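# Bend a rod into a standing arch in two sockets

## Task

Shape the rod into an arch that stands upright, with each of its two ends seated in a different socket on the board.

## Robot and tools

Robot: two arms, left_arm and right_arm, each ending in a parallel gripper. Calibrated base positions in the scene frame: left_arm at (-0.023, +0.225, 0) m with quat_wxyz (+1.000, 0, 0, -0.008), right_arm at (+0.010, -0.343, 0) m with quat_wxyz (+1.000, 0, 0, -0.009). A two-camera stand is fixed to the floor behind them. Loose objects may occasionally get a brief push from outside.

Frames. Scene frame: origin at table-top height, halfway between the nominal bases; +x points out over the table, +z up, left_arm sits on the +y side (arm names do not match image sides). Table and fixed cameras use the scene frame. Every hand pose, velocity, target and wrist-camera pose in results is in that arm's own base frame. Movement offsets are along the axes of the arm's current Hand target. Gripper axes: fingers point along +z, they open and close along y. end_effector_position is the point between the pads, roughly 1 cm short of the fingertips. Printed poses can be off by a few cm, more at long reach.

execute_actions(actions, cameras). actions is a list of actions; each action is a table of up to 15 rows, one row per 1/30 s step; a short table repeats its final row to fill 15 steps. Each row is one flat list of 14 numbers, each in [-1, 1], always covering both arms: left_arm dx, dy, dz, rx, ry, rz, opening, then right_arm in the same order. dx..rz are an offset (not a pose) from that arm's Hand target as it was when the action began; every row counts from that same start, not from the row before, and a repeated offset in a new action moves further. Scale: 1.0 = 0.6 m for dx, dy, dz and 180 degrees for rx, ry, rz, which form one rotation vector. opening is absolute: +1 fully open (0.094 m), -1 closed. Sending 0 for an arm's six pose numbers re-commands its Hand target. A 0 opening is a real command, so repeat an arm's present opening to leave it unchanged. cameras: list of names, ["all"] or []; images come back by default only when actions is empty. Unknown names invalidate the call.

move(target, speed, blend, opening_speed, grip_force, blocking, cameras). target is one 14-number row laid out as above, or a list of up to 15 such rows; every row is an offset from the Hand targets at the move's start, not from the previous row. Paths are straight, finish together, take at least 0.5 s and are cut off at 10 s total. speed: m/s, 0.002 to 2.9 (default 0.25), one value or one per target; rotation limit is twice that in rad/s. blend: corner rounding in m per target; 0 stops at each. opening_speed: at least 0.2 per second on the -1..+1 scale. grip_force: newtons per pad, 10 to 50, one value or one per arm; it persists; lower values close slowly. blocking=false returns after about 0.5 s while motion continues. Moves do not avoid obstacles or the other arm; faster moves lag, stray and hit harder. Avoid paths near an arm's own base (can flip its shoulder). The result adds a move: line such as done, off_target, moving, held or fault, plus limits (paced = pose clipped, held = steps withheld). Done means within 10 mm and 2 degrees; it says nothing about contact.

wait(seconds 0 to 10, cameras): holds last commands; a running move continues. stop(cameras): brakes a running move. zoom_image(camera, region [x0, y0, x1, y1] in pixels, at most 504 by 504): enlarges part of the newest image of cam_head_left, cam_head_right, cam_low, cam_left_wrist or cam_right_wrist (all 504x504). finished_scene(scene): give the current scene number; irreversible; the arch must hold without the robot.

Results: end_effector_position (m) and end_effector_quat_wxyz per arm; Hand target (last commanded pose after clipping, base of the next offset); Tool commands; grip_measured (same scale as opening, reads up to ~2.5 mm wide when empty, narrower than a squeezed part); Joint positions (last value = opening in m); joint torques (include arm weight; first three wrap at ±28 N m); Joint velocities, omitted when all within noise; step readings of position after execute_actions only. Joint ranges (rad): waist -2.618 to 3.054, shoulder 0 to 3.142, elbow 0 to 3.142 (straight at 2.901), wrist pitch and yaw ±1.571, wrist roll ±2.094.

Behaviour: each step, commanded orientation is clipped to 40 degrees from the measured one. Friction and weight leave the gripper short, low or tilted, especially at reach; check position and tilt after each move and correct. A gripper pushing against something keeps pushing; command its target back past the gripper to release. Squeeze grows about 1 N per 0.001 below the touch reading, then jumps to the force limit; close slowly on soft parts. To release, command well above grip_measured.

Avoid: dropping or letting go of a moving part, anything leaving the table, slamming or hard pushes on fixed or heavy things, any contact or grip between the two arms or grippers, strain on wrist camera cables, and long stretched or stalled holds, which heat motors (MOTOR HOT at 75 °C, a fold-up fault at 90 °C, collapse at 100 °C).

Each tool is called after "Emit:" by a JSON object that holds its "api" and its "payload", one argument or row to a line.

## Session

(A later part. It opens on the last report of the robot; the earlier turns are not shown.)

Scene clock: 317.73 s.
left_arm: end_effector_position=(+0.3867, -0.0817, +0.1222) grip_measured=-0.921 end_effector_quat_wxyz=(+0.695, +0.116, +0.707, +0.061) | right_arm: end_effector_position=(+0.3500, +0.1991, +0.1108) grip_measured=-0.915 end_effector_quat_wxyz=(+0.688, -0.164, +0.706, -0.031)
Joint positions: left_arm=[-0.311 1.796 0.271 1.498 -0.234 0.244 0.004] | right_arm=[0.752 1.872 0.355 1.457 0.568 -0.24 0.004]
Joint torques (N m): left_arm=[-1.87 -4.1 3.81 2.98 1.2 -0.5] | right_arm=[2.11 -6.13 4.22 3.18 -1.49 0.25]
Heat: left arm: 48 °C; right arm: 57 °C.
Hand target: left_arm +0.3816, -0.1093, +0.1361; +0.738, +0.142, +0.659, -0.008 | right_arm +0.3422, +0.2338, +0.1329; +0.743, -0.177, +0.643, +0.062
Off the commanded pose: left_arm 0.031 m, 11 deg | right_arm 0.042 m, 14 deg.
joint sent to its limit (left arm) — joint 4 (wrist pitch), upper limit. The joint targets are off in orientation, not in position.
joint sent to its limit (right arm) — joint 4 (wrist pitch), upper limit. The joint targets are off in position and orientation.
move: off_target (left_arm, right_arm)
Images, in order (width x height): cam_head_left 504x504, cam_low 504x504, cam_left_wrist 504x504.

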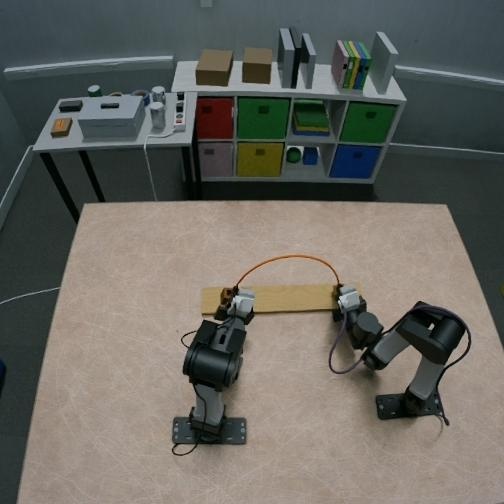

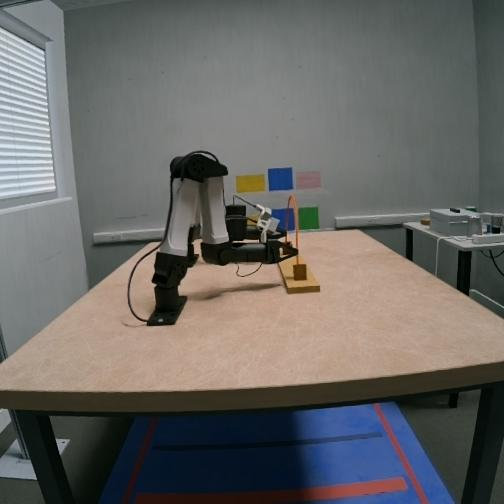

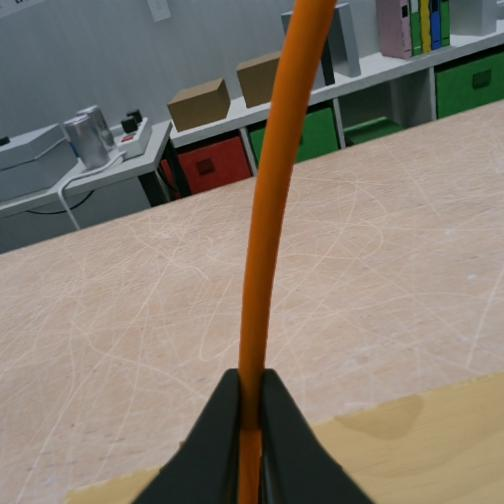

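Emit:
{"api": "zoom_image", "payload": {
  "camera": "cam_head_left",
  "region": [195, 245, 295, 345]
}}

Emit:
{"api": "zoom_image", "payload": {
  "camera": "cam_low",
  "region": [240, 185, 340, 300]
}}

Scaled by 5.040.

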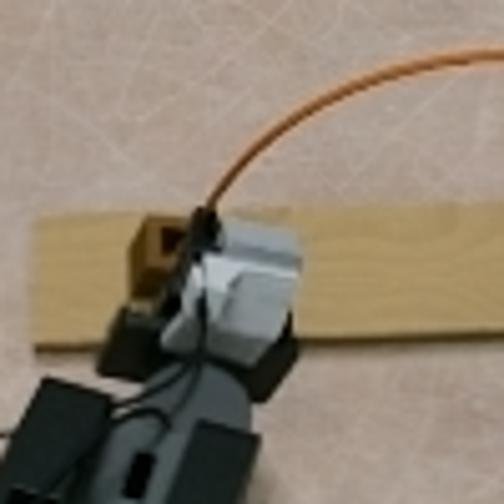

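Scaled by 4.383.

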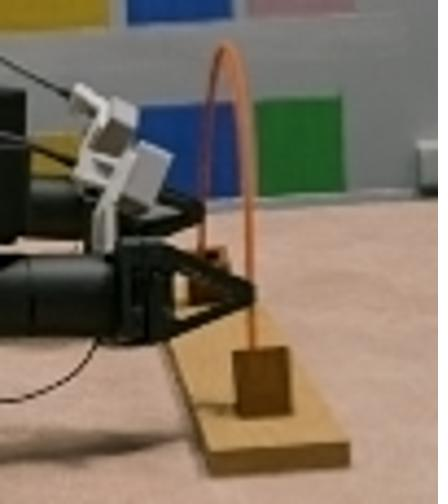

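Emit:
{"api": "zoom_image", "payload": {
  "camera": "cam_low",
  "region": [270, 225, 310, 265]
}}

Emit:
{"api": "zoom_image", "payload": {
  "camera": "cam_head_left",
  "region": [215, 275, 255, 315]
}}

Emit:
{"api": "zoom_image", "payload": {
  "camera": "cam_head_left",
  "region": [320, 270, 370, 320]
}}

Scaled by 12.600.

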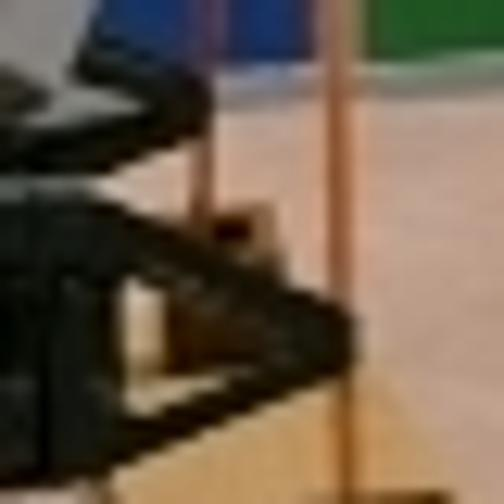

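Scaled by 12.600.

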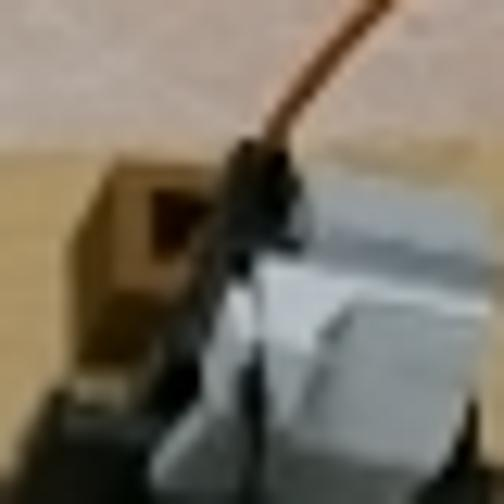

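Scaled by 10.080.

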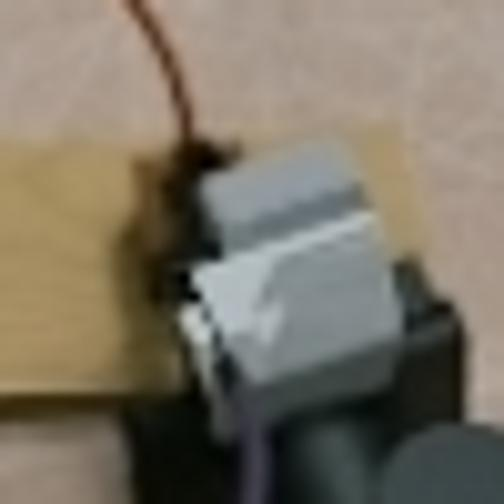

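Emit:
{"api": "wait", "payload": {
  "seconds": 0,
  "cameras": ["cam_head_left", "cam_head_right", "cam_low", "cam_left_wrist", "cam_right_wrist"]
}}

Emit:
{"api": "zoom_image", "payload": {
  "camera": "cam_head_right",
  "region": [110, 260, 180, 330]
}}

Scene clock: 369.30 s.
left_arm: end_effector_position=(+0.3867, -0.0817, +0.1222) grip_measured=-0.921 end_effector_quat_wxyz=(+0.695, +0.116, +0.707, +0.061) | right_arm: end_effector_position=(+0.3500, +0.1991, +0.1108) grip_measured=-0.915 end_effector_quat_wxyz=(+0.688, -0.164, +0.706, -0.031)
Joint positions: left_arm=[-0.311 1.796 0.271 1.498 -0.234 0.244 0.004] | right_arm=[0.752 1.872 0.355 1.457 0.568 -0.24 0.004]
Joint torques (N m): left_arm=[-1.88 -4.1 3.79 2.97 1.2 -0.49] | right_arm=[2.11 -6.13 4.22 3.18 -1.49 0.25]
Heat: left arm: 51 °C; right arm: 61 °C.
Hand target: left_arm +0.3816, -0.1093, +0.1361; +0.738, +0.142, +0.659, -0.008 | right_arm +0.3422, +0.2338, +0.1329; +0.743, -0.177, +0.643, +0.062
Tool commands: left_gripper/opening=-1.0 right_gripper/opening=-1.0
Off the commanded pose: left_arm 0.031 m, 11 deg | right_arm 0.042 m, 14 deg.

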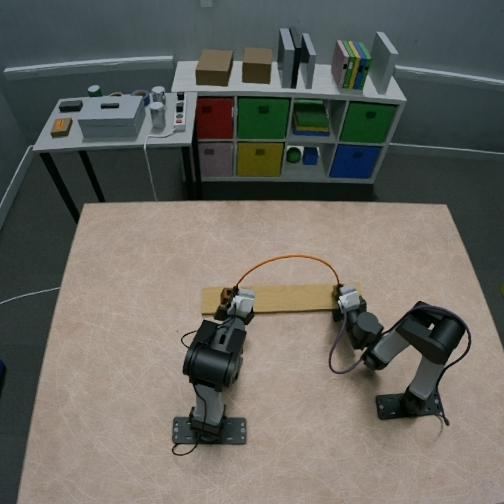

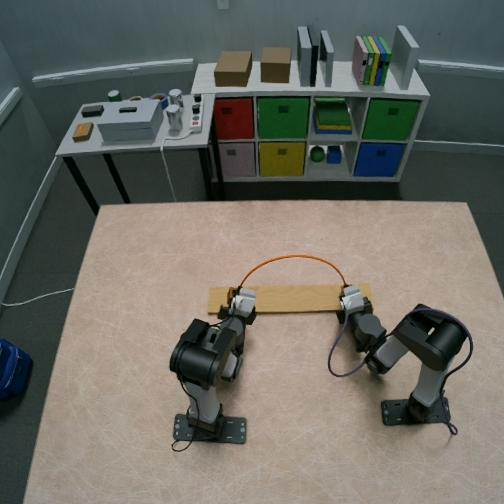

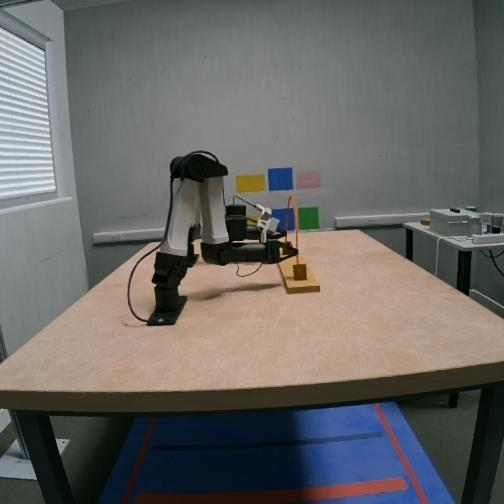

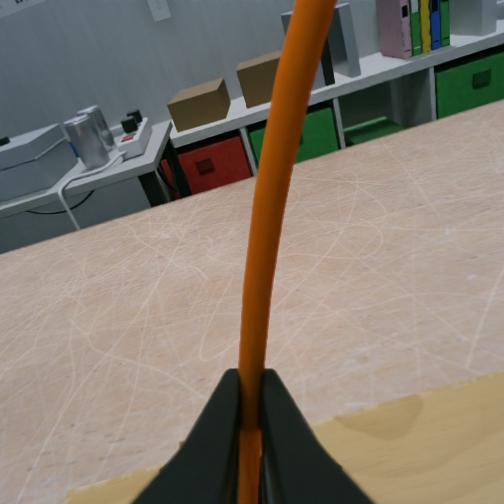

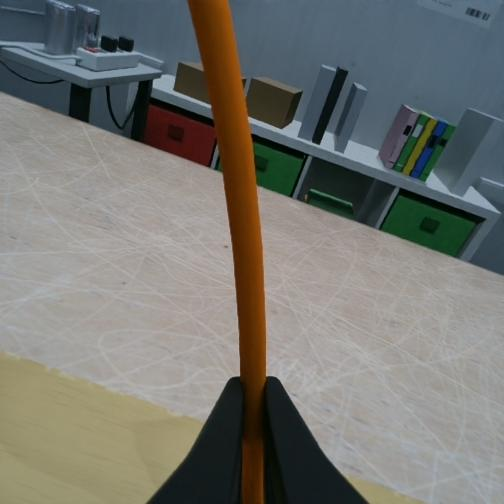

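Scaled by 7.200.

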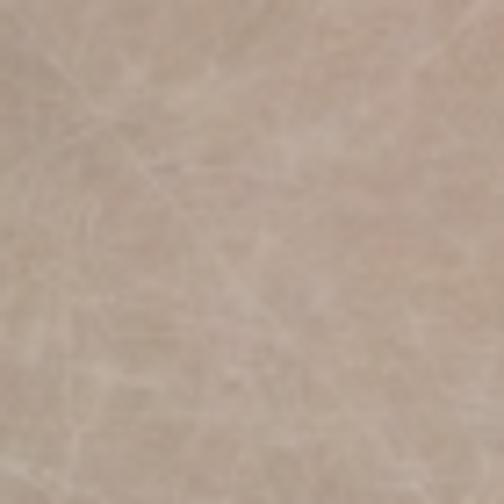

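Emit:
{"api": "zoom_image", "payload": {
  "camera": "cam_head_right",
  "region": [222, 275, 262, 315]
}}

Emit:
{"api": "zoom_image", "payload": {
  "camera": "cam_left_wrist",
  "region": [150, 354, 350, 504]
}}

Emit:
{"api": "zoom_image", "payload": {
  "camera": "cam_low",
  "region": [276, 230, 302, 256]
}}

Scaled by 12.600.

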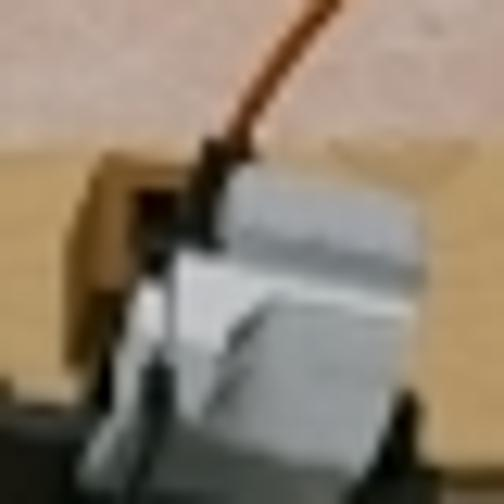

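Scaled by 2.520.

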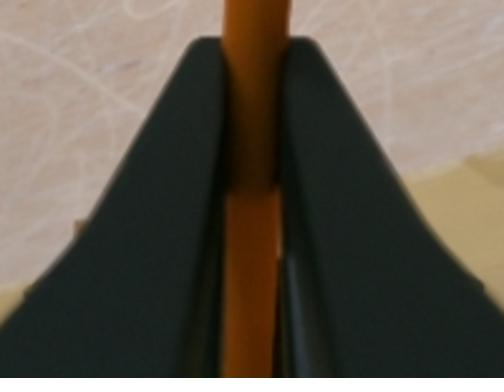

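Scaled by 19.385.

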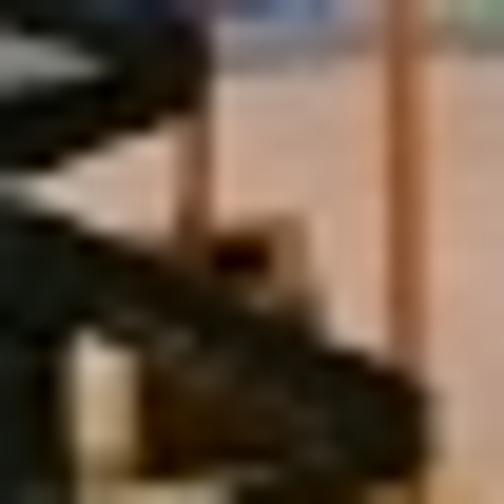

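Emit:
{"api": "zoom_image", "payload": {
  "camera": "cam_left_wrist",
  "region": [150, 420, 234, 504]
}}

Emit:
{"api": "zoom_image", "payload": {
  "camera": "cam_left_wrist",
  "region": [270, 420, 354, 504]
}}

Emit:
{"api": "zoom_image", "payload": {
  "camera": "cam_right_wrist",
  "region": [150, 354, 350, 504]
}}

Scaled by 6.000.

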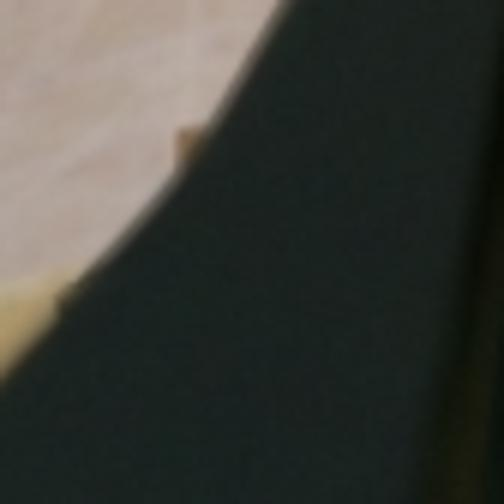

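Scaled by 6.000.

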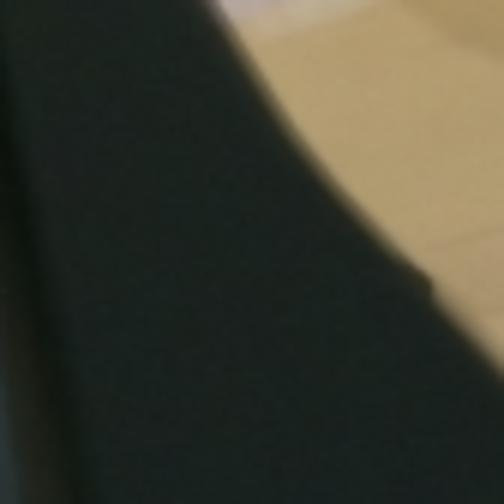

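Scaled by 2.520.

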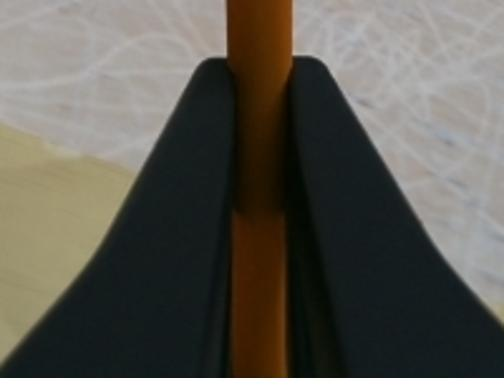

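Emit:
{"api": "move", "payload": {
  "target": [
    [0.0038, 0.0173, 0.0028, 0, 0, 0, -1, 0.0034, -0.0176, 0.0005, 0, 0, 0, -1],
    [0.0038, 0.0173, 0.0028, 0, 0, 0, -0.6, 0.0034, -0.0176, 0.0005, 0, 0, 0, -0.6]
  ],
  "speed": 0.04,
  "opening_speed": 0.4,
  "cameras": ["cam_head_left", "cam_low", "cam_left_wrist", "cam_right_wrist"]
}}

Scene clock: 476.83 s.
left_arm: end_effector_position=(+0.3888, -0.0796, +0.1222) grip_measured=-0.602 end_effector_quat_wxyz=(+0.697, +0.123, +0.705, +0.038) | right_arm: end_effector_position=(+0.3519, +0.1995, +0.1085) grip_measured=-0.602 end_effector_quat_wxyz=(+0.686, -0.172, +0.707, -0.012)
Joint positions: left_arm=[-0.267 1.8 0.271 1.504 -0.15 0.224 0.019] | right_arm=[0.724 1.872 0.348 1.457 0.502 -0.223 0.019]
Joint torques (N m): left_arm=[-1.37 -4 4.34 2.94 0.88 -0.28] | right_arm=[0.75 -6.84 3.74 3.21 -1.21 0.12]
Heat: left arm: 54 °C; right arm: 67 °C.
Hand target: left_arm +0.3856, -0.0993, +0.1362; +0.738, +0.142, +0.659, -0.008 | right_arm +0.3462, +0.2238, +0.1329; +0.743, -0.177, +0.643, +0.062
Off the commanded pose: left_arm 0.024 m, 9 deg | right_arm 0.035 m, 13 deg.
joint sent to its limit (left arm) — joint 4 (wrist pitch), upper limit. The joint targets are off in orientation, not in position.
joint sent to its limit (right arm) — joint 4 (wrist pitch), upper limit. The joint targets are off in orientation, not in position.
move: off_target (left_arm, right_arm); target 2's new opening was sent with right_arm's hand 0.038 m and 14 deg from that target
Images, in order (width x height): cam_head_left 504x504, cam_low 504x504, cam_left_wrist 504x504, cam_right_wrist 504x504.

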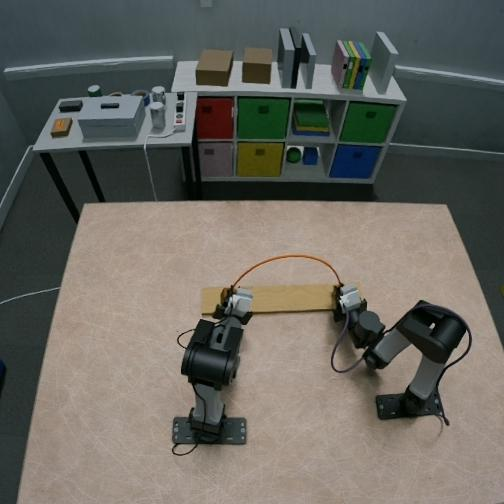

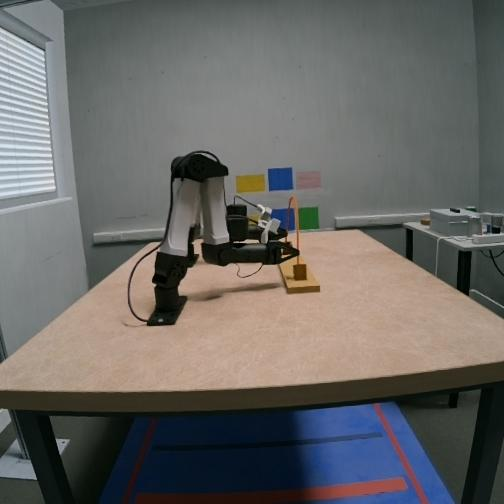

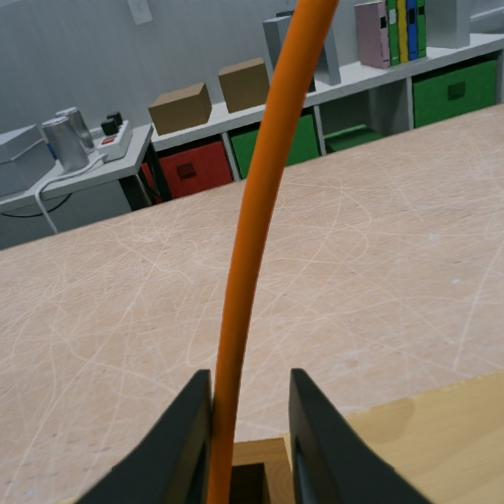

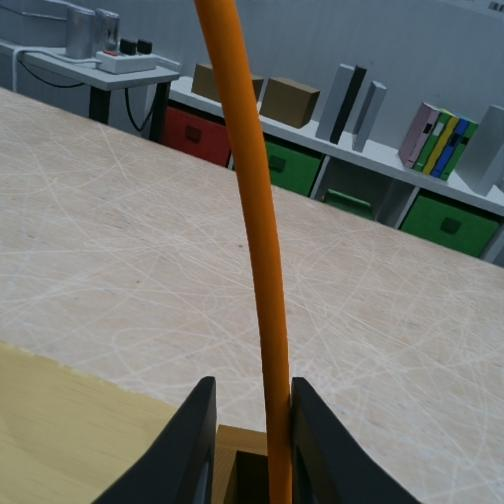

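Emit:
{"api": "zoom_image", "payload": {
  "camera": "cam_left_wrist",
  "region": [150, 354, 350, 504]
}}

Emit:
{"api": "zoom_image", "payload": {
  "camera": "cam_right_wrist",
  "region": [180, 364, 360, 504]
}}

Emit:
{"api": "zoom_image", "payload": {
  "camera": "cam_low",
  "region": [270, 225, 310, 265]
}}

Emit:
{"api": "zoom_image", "payload": {
  "camera": "cam_head_left",
  "region": [215, 275, 255, 315]
}}

Scaled by 2.520.

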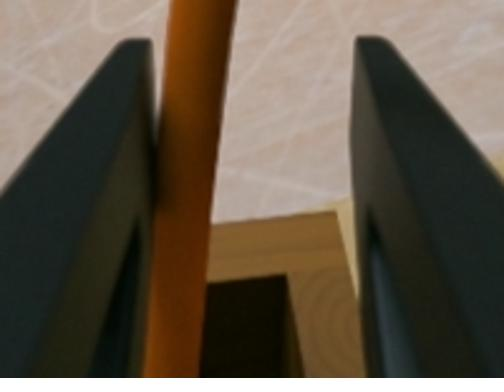

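Scaled by 2.800.

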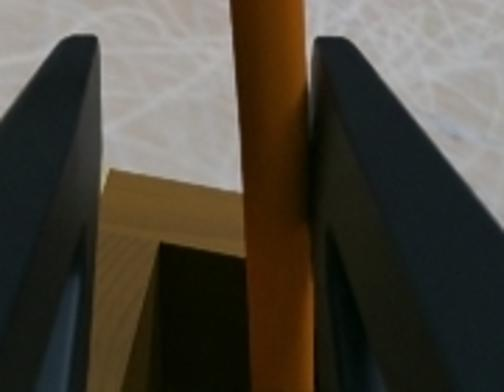

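Scaled by 12.600.

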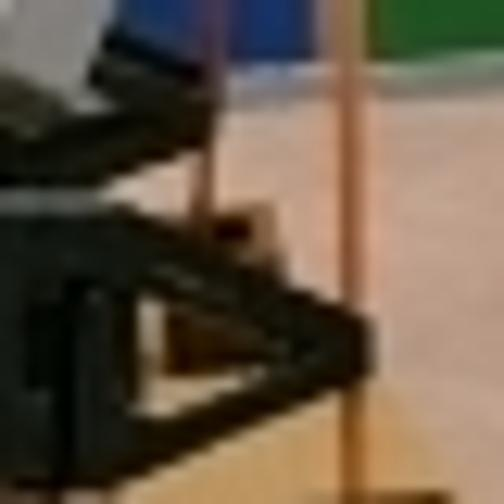

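Scaled by 12.600.

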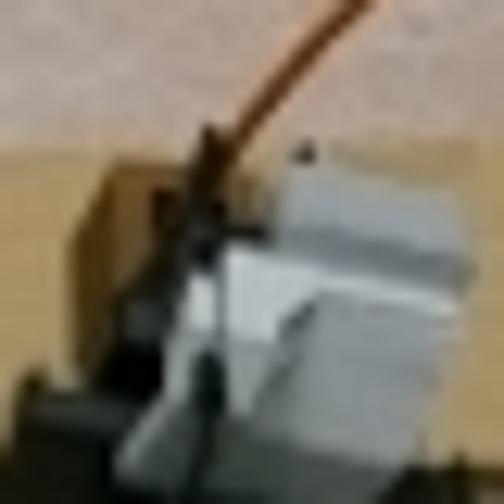

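Emit:
{"api": "move", "payload": {
  "target": [0, 0, 0, 0, 0, 0, 0.9, 0, 0, 0, 0, 0, 0, 0.9],
  "speed": 0.04,
  "opening_speed": 0.6,
  "cameras": ["cam_head_left", "cam_low", "cam_left_wrist", "cam_right_wrist"]
}}

Scene clock: 526.23 s.
left_arm: end_effector_position=(+0.3866, -0.0936, +0.1222) grip_measured=+0.897 end_effector_quat_wxyz=(+0.698, +0.150, +0.700, +0.008) | right_arm: end_effector_position=(+0.3470, +0.2170, +0.1084) grip_measured=+0.898 end_effector_quat_wxyz=(+0.685, -0.205, +0.699, +0.028)
Joint positions: left_arm=[-0.267 1.8 0.271 1.504 -0.069 0.221 0.089] | right_arm=[0.724 1.872 0.348 1.459 0.398 -0.22 0.089]
Joint torques (N m): left_arm=[-1.17 -3.89 4.57 2.93 0.14 -0.25] | right_arm=[0.23 -6.45 4.11 3.23 -0.14 0.11]
Heat: left arm: 50 °C; right arm: 69 °C.
Hand target: left_arm +0.3856, -0.0993, +0.1362; +0.738, +0.142, +0.659, -0.008 | right_arm +0.3462, +0.2238, +0.1329; +0.743, -0.177, +0.643, +0.062
Off the commanded pose: left_arm 0.015 m, 7 deg | right_arm 0.025 m, 11 deg.
joint sent to its limit (left arm) — joint 4 (wrist pitch), upper limit. The joint targets are off in orientation, not in position.
joint sent to its limit (right arm) — joint 4 (wrist pitch), upper limit. The joint targets are off in orientation, not in position.
move: off_target (left_arm, right_arm)
Images, in order (width x height): cam_head_left 504x504, cam_low 504x504, cam_left_wrist 504x504, cam_right_wrist 504x504.

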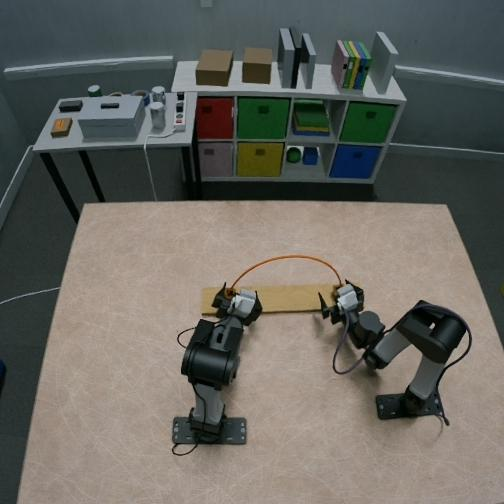

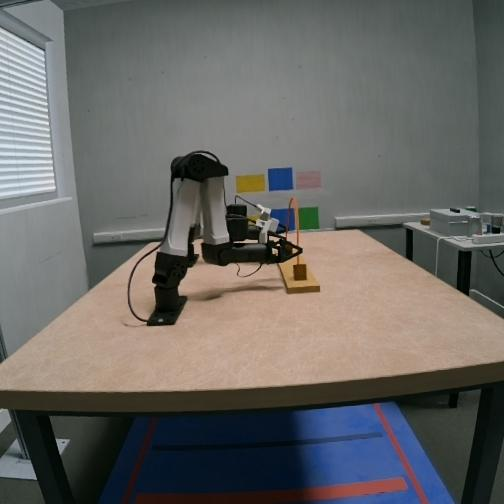

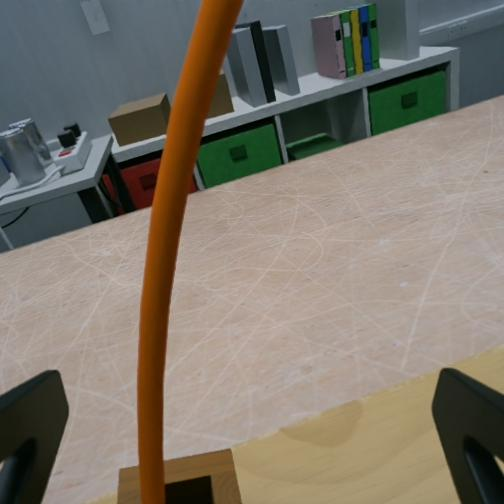

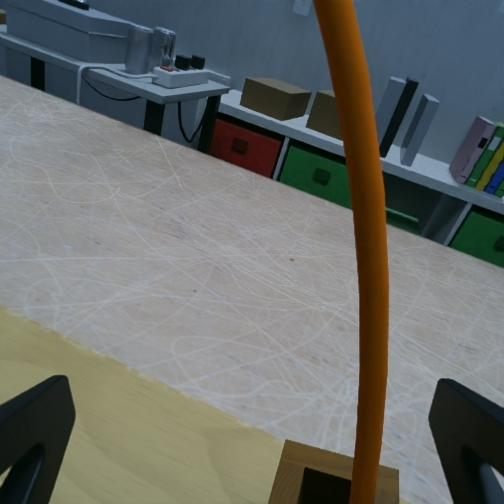

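Emit:
{"api": "zoom_image", "payload": {
  "camera": "cam_left_wrist",
  "region": [90, 404, 290, 504]
}}

Emit:
{"api": "zoom_image", "payload": {
  "camera": "cam_right_wrist",
  "region": [250, 404, 450, 504]
}}

Emit:
{"api": "zoom_image", "payload": {
  "camera": "cam_low",
  "region": [270, 190, 320, 290]
}}

Emit:
{"api": "zoom_image", "payload": {
  "camera": "cam_head_left",
  "region": [210, 275, 260, 325]
}}

Scaled by 2.520.

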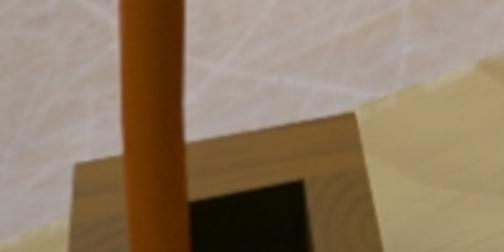

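Scaled by 2.520.

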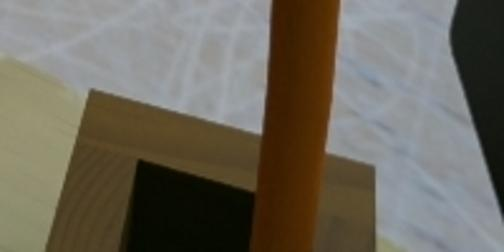

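Scaled by 5.040.

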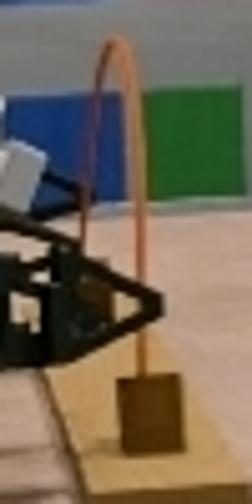

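Scaled by 10.080.

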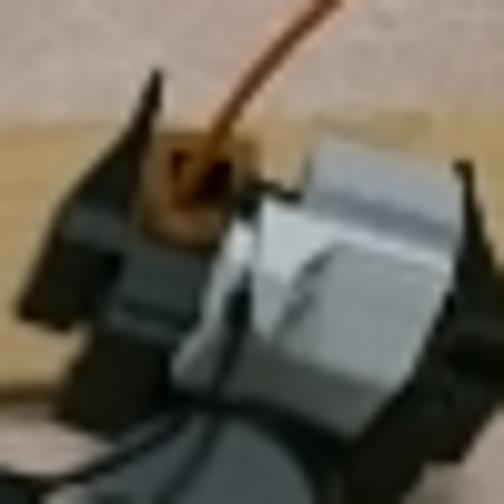

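Emit:
{"api": "move", "payload": {
  "target": [-0.01, 0, -0.12, 0, 0, 0, 0.9, -0.01, 0, -0.11, 0, 0, 0, 0.9],
  "speed": 0.1,
  "cameras": ["cam_head_left", "cam_head_right", "cam_low", "cam_left_wrist", "cam_right_wrist"]
}}

Scene clock: 542.47 s.
left_arm: end_effector_position=(+0.3194, -0.0865, +0.1147) grip_measured=+0.897 end_effector_quat_wxyz=(+0.682, +0.166, +0.712, -0.003) | right_arm: end_effector_position=(+0.2847, +0.2009, +0.0959) grip_measured=+0.898 end_effector_quat_wxyz=(+0.662, -0.228, +0.714, +0.026)
Joint positions: left_arm=[-0.3 1.591 0.013 1.507 -0.067 0.22 0.089] | right_arm=[0.859 1.728 0.128 1.459 0.507 -0.202 0.089]
Joint torques (N m): left_arm=[-1.26 -4.29 3.33 2.92 -0.12 -0.25] | right_arm=[0.38 -8.54 2.52 3.2 0.15 0.1]
Heat: left arm: 50 °C; right arm: 70 °C.
Hand target: left_arm +0.3148, -0.0845, +0.1355; +0.738, +0.142, +0.659, -0.008 | right_arm +0.2838, +0.2019, +0.1315; +0.743, -0.177, +0.643, +0.062
Off the commanded pose: left_arm 0.021 m, 9 deg | right_arm 0.036 m, 14 deg.
joint sent to its limit (left arm) — joint 3 (elbow), lower limit, where the elbow is as bent as it goes; joint 4 (wrist pitch), upper limit. The joint targets are off in orientation, not in position.
joint sent to its limit (right arm) — joint 4 (wrist pitch), upper limit. The joint targets are off in orientation, not in position.
move: off_target (left_arm, right_arm)

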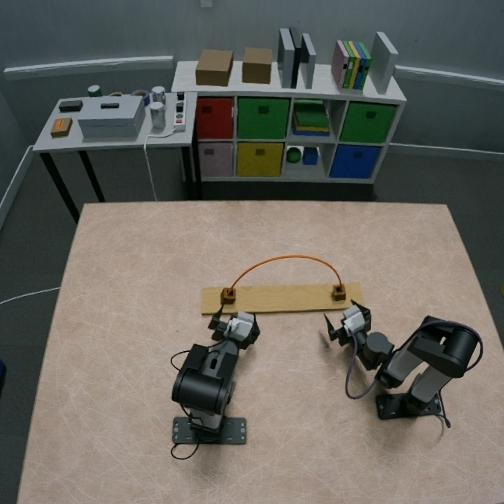

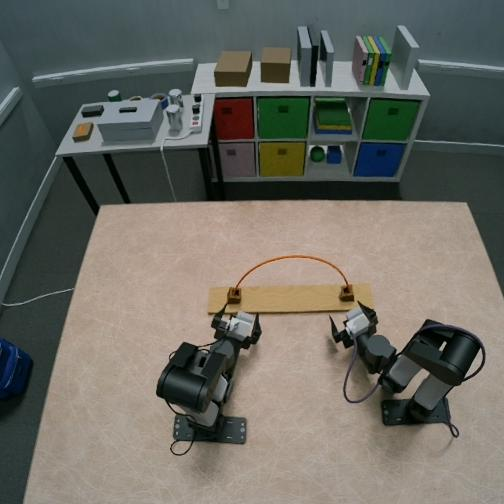

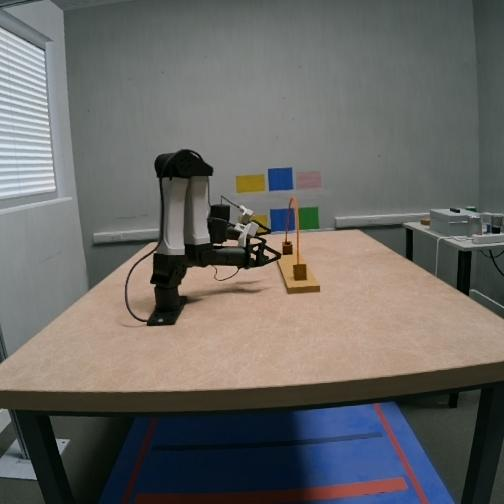

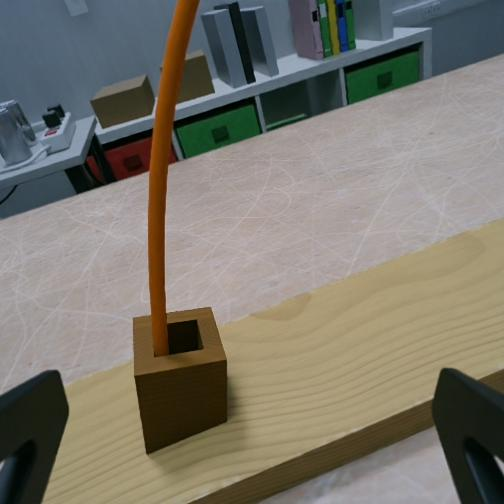

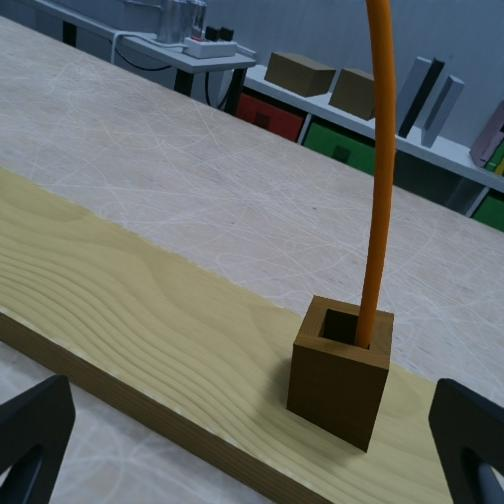

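Emit:
{"api": "finished_scene", "payload": {
  "scene": 3
}}

The scene is finished: the task was done.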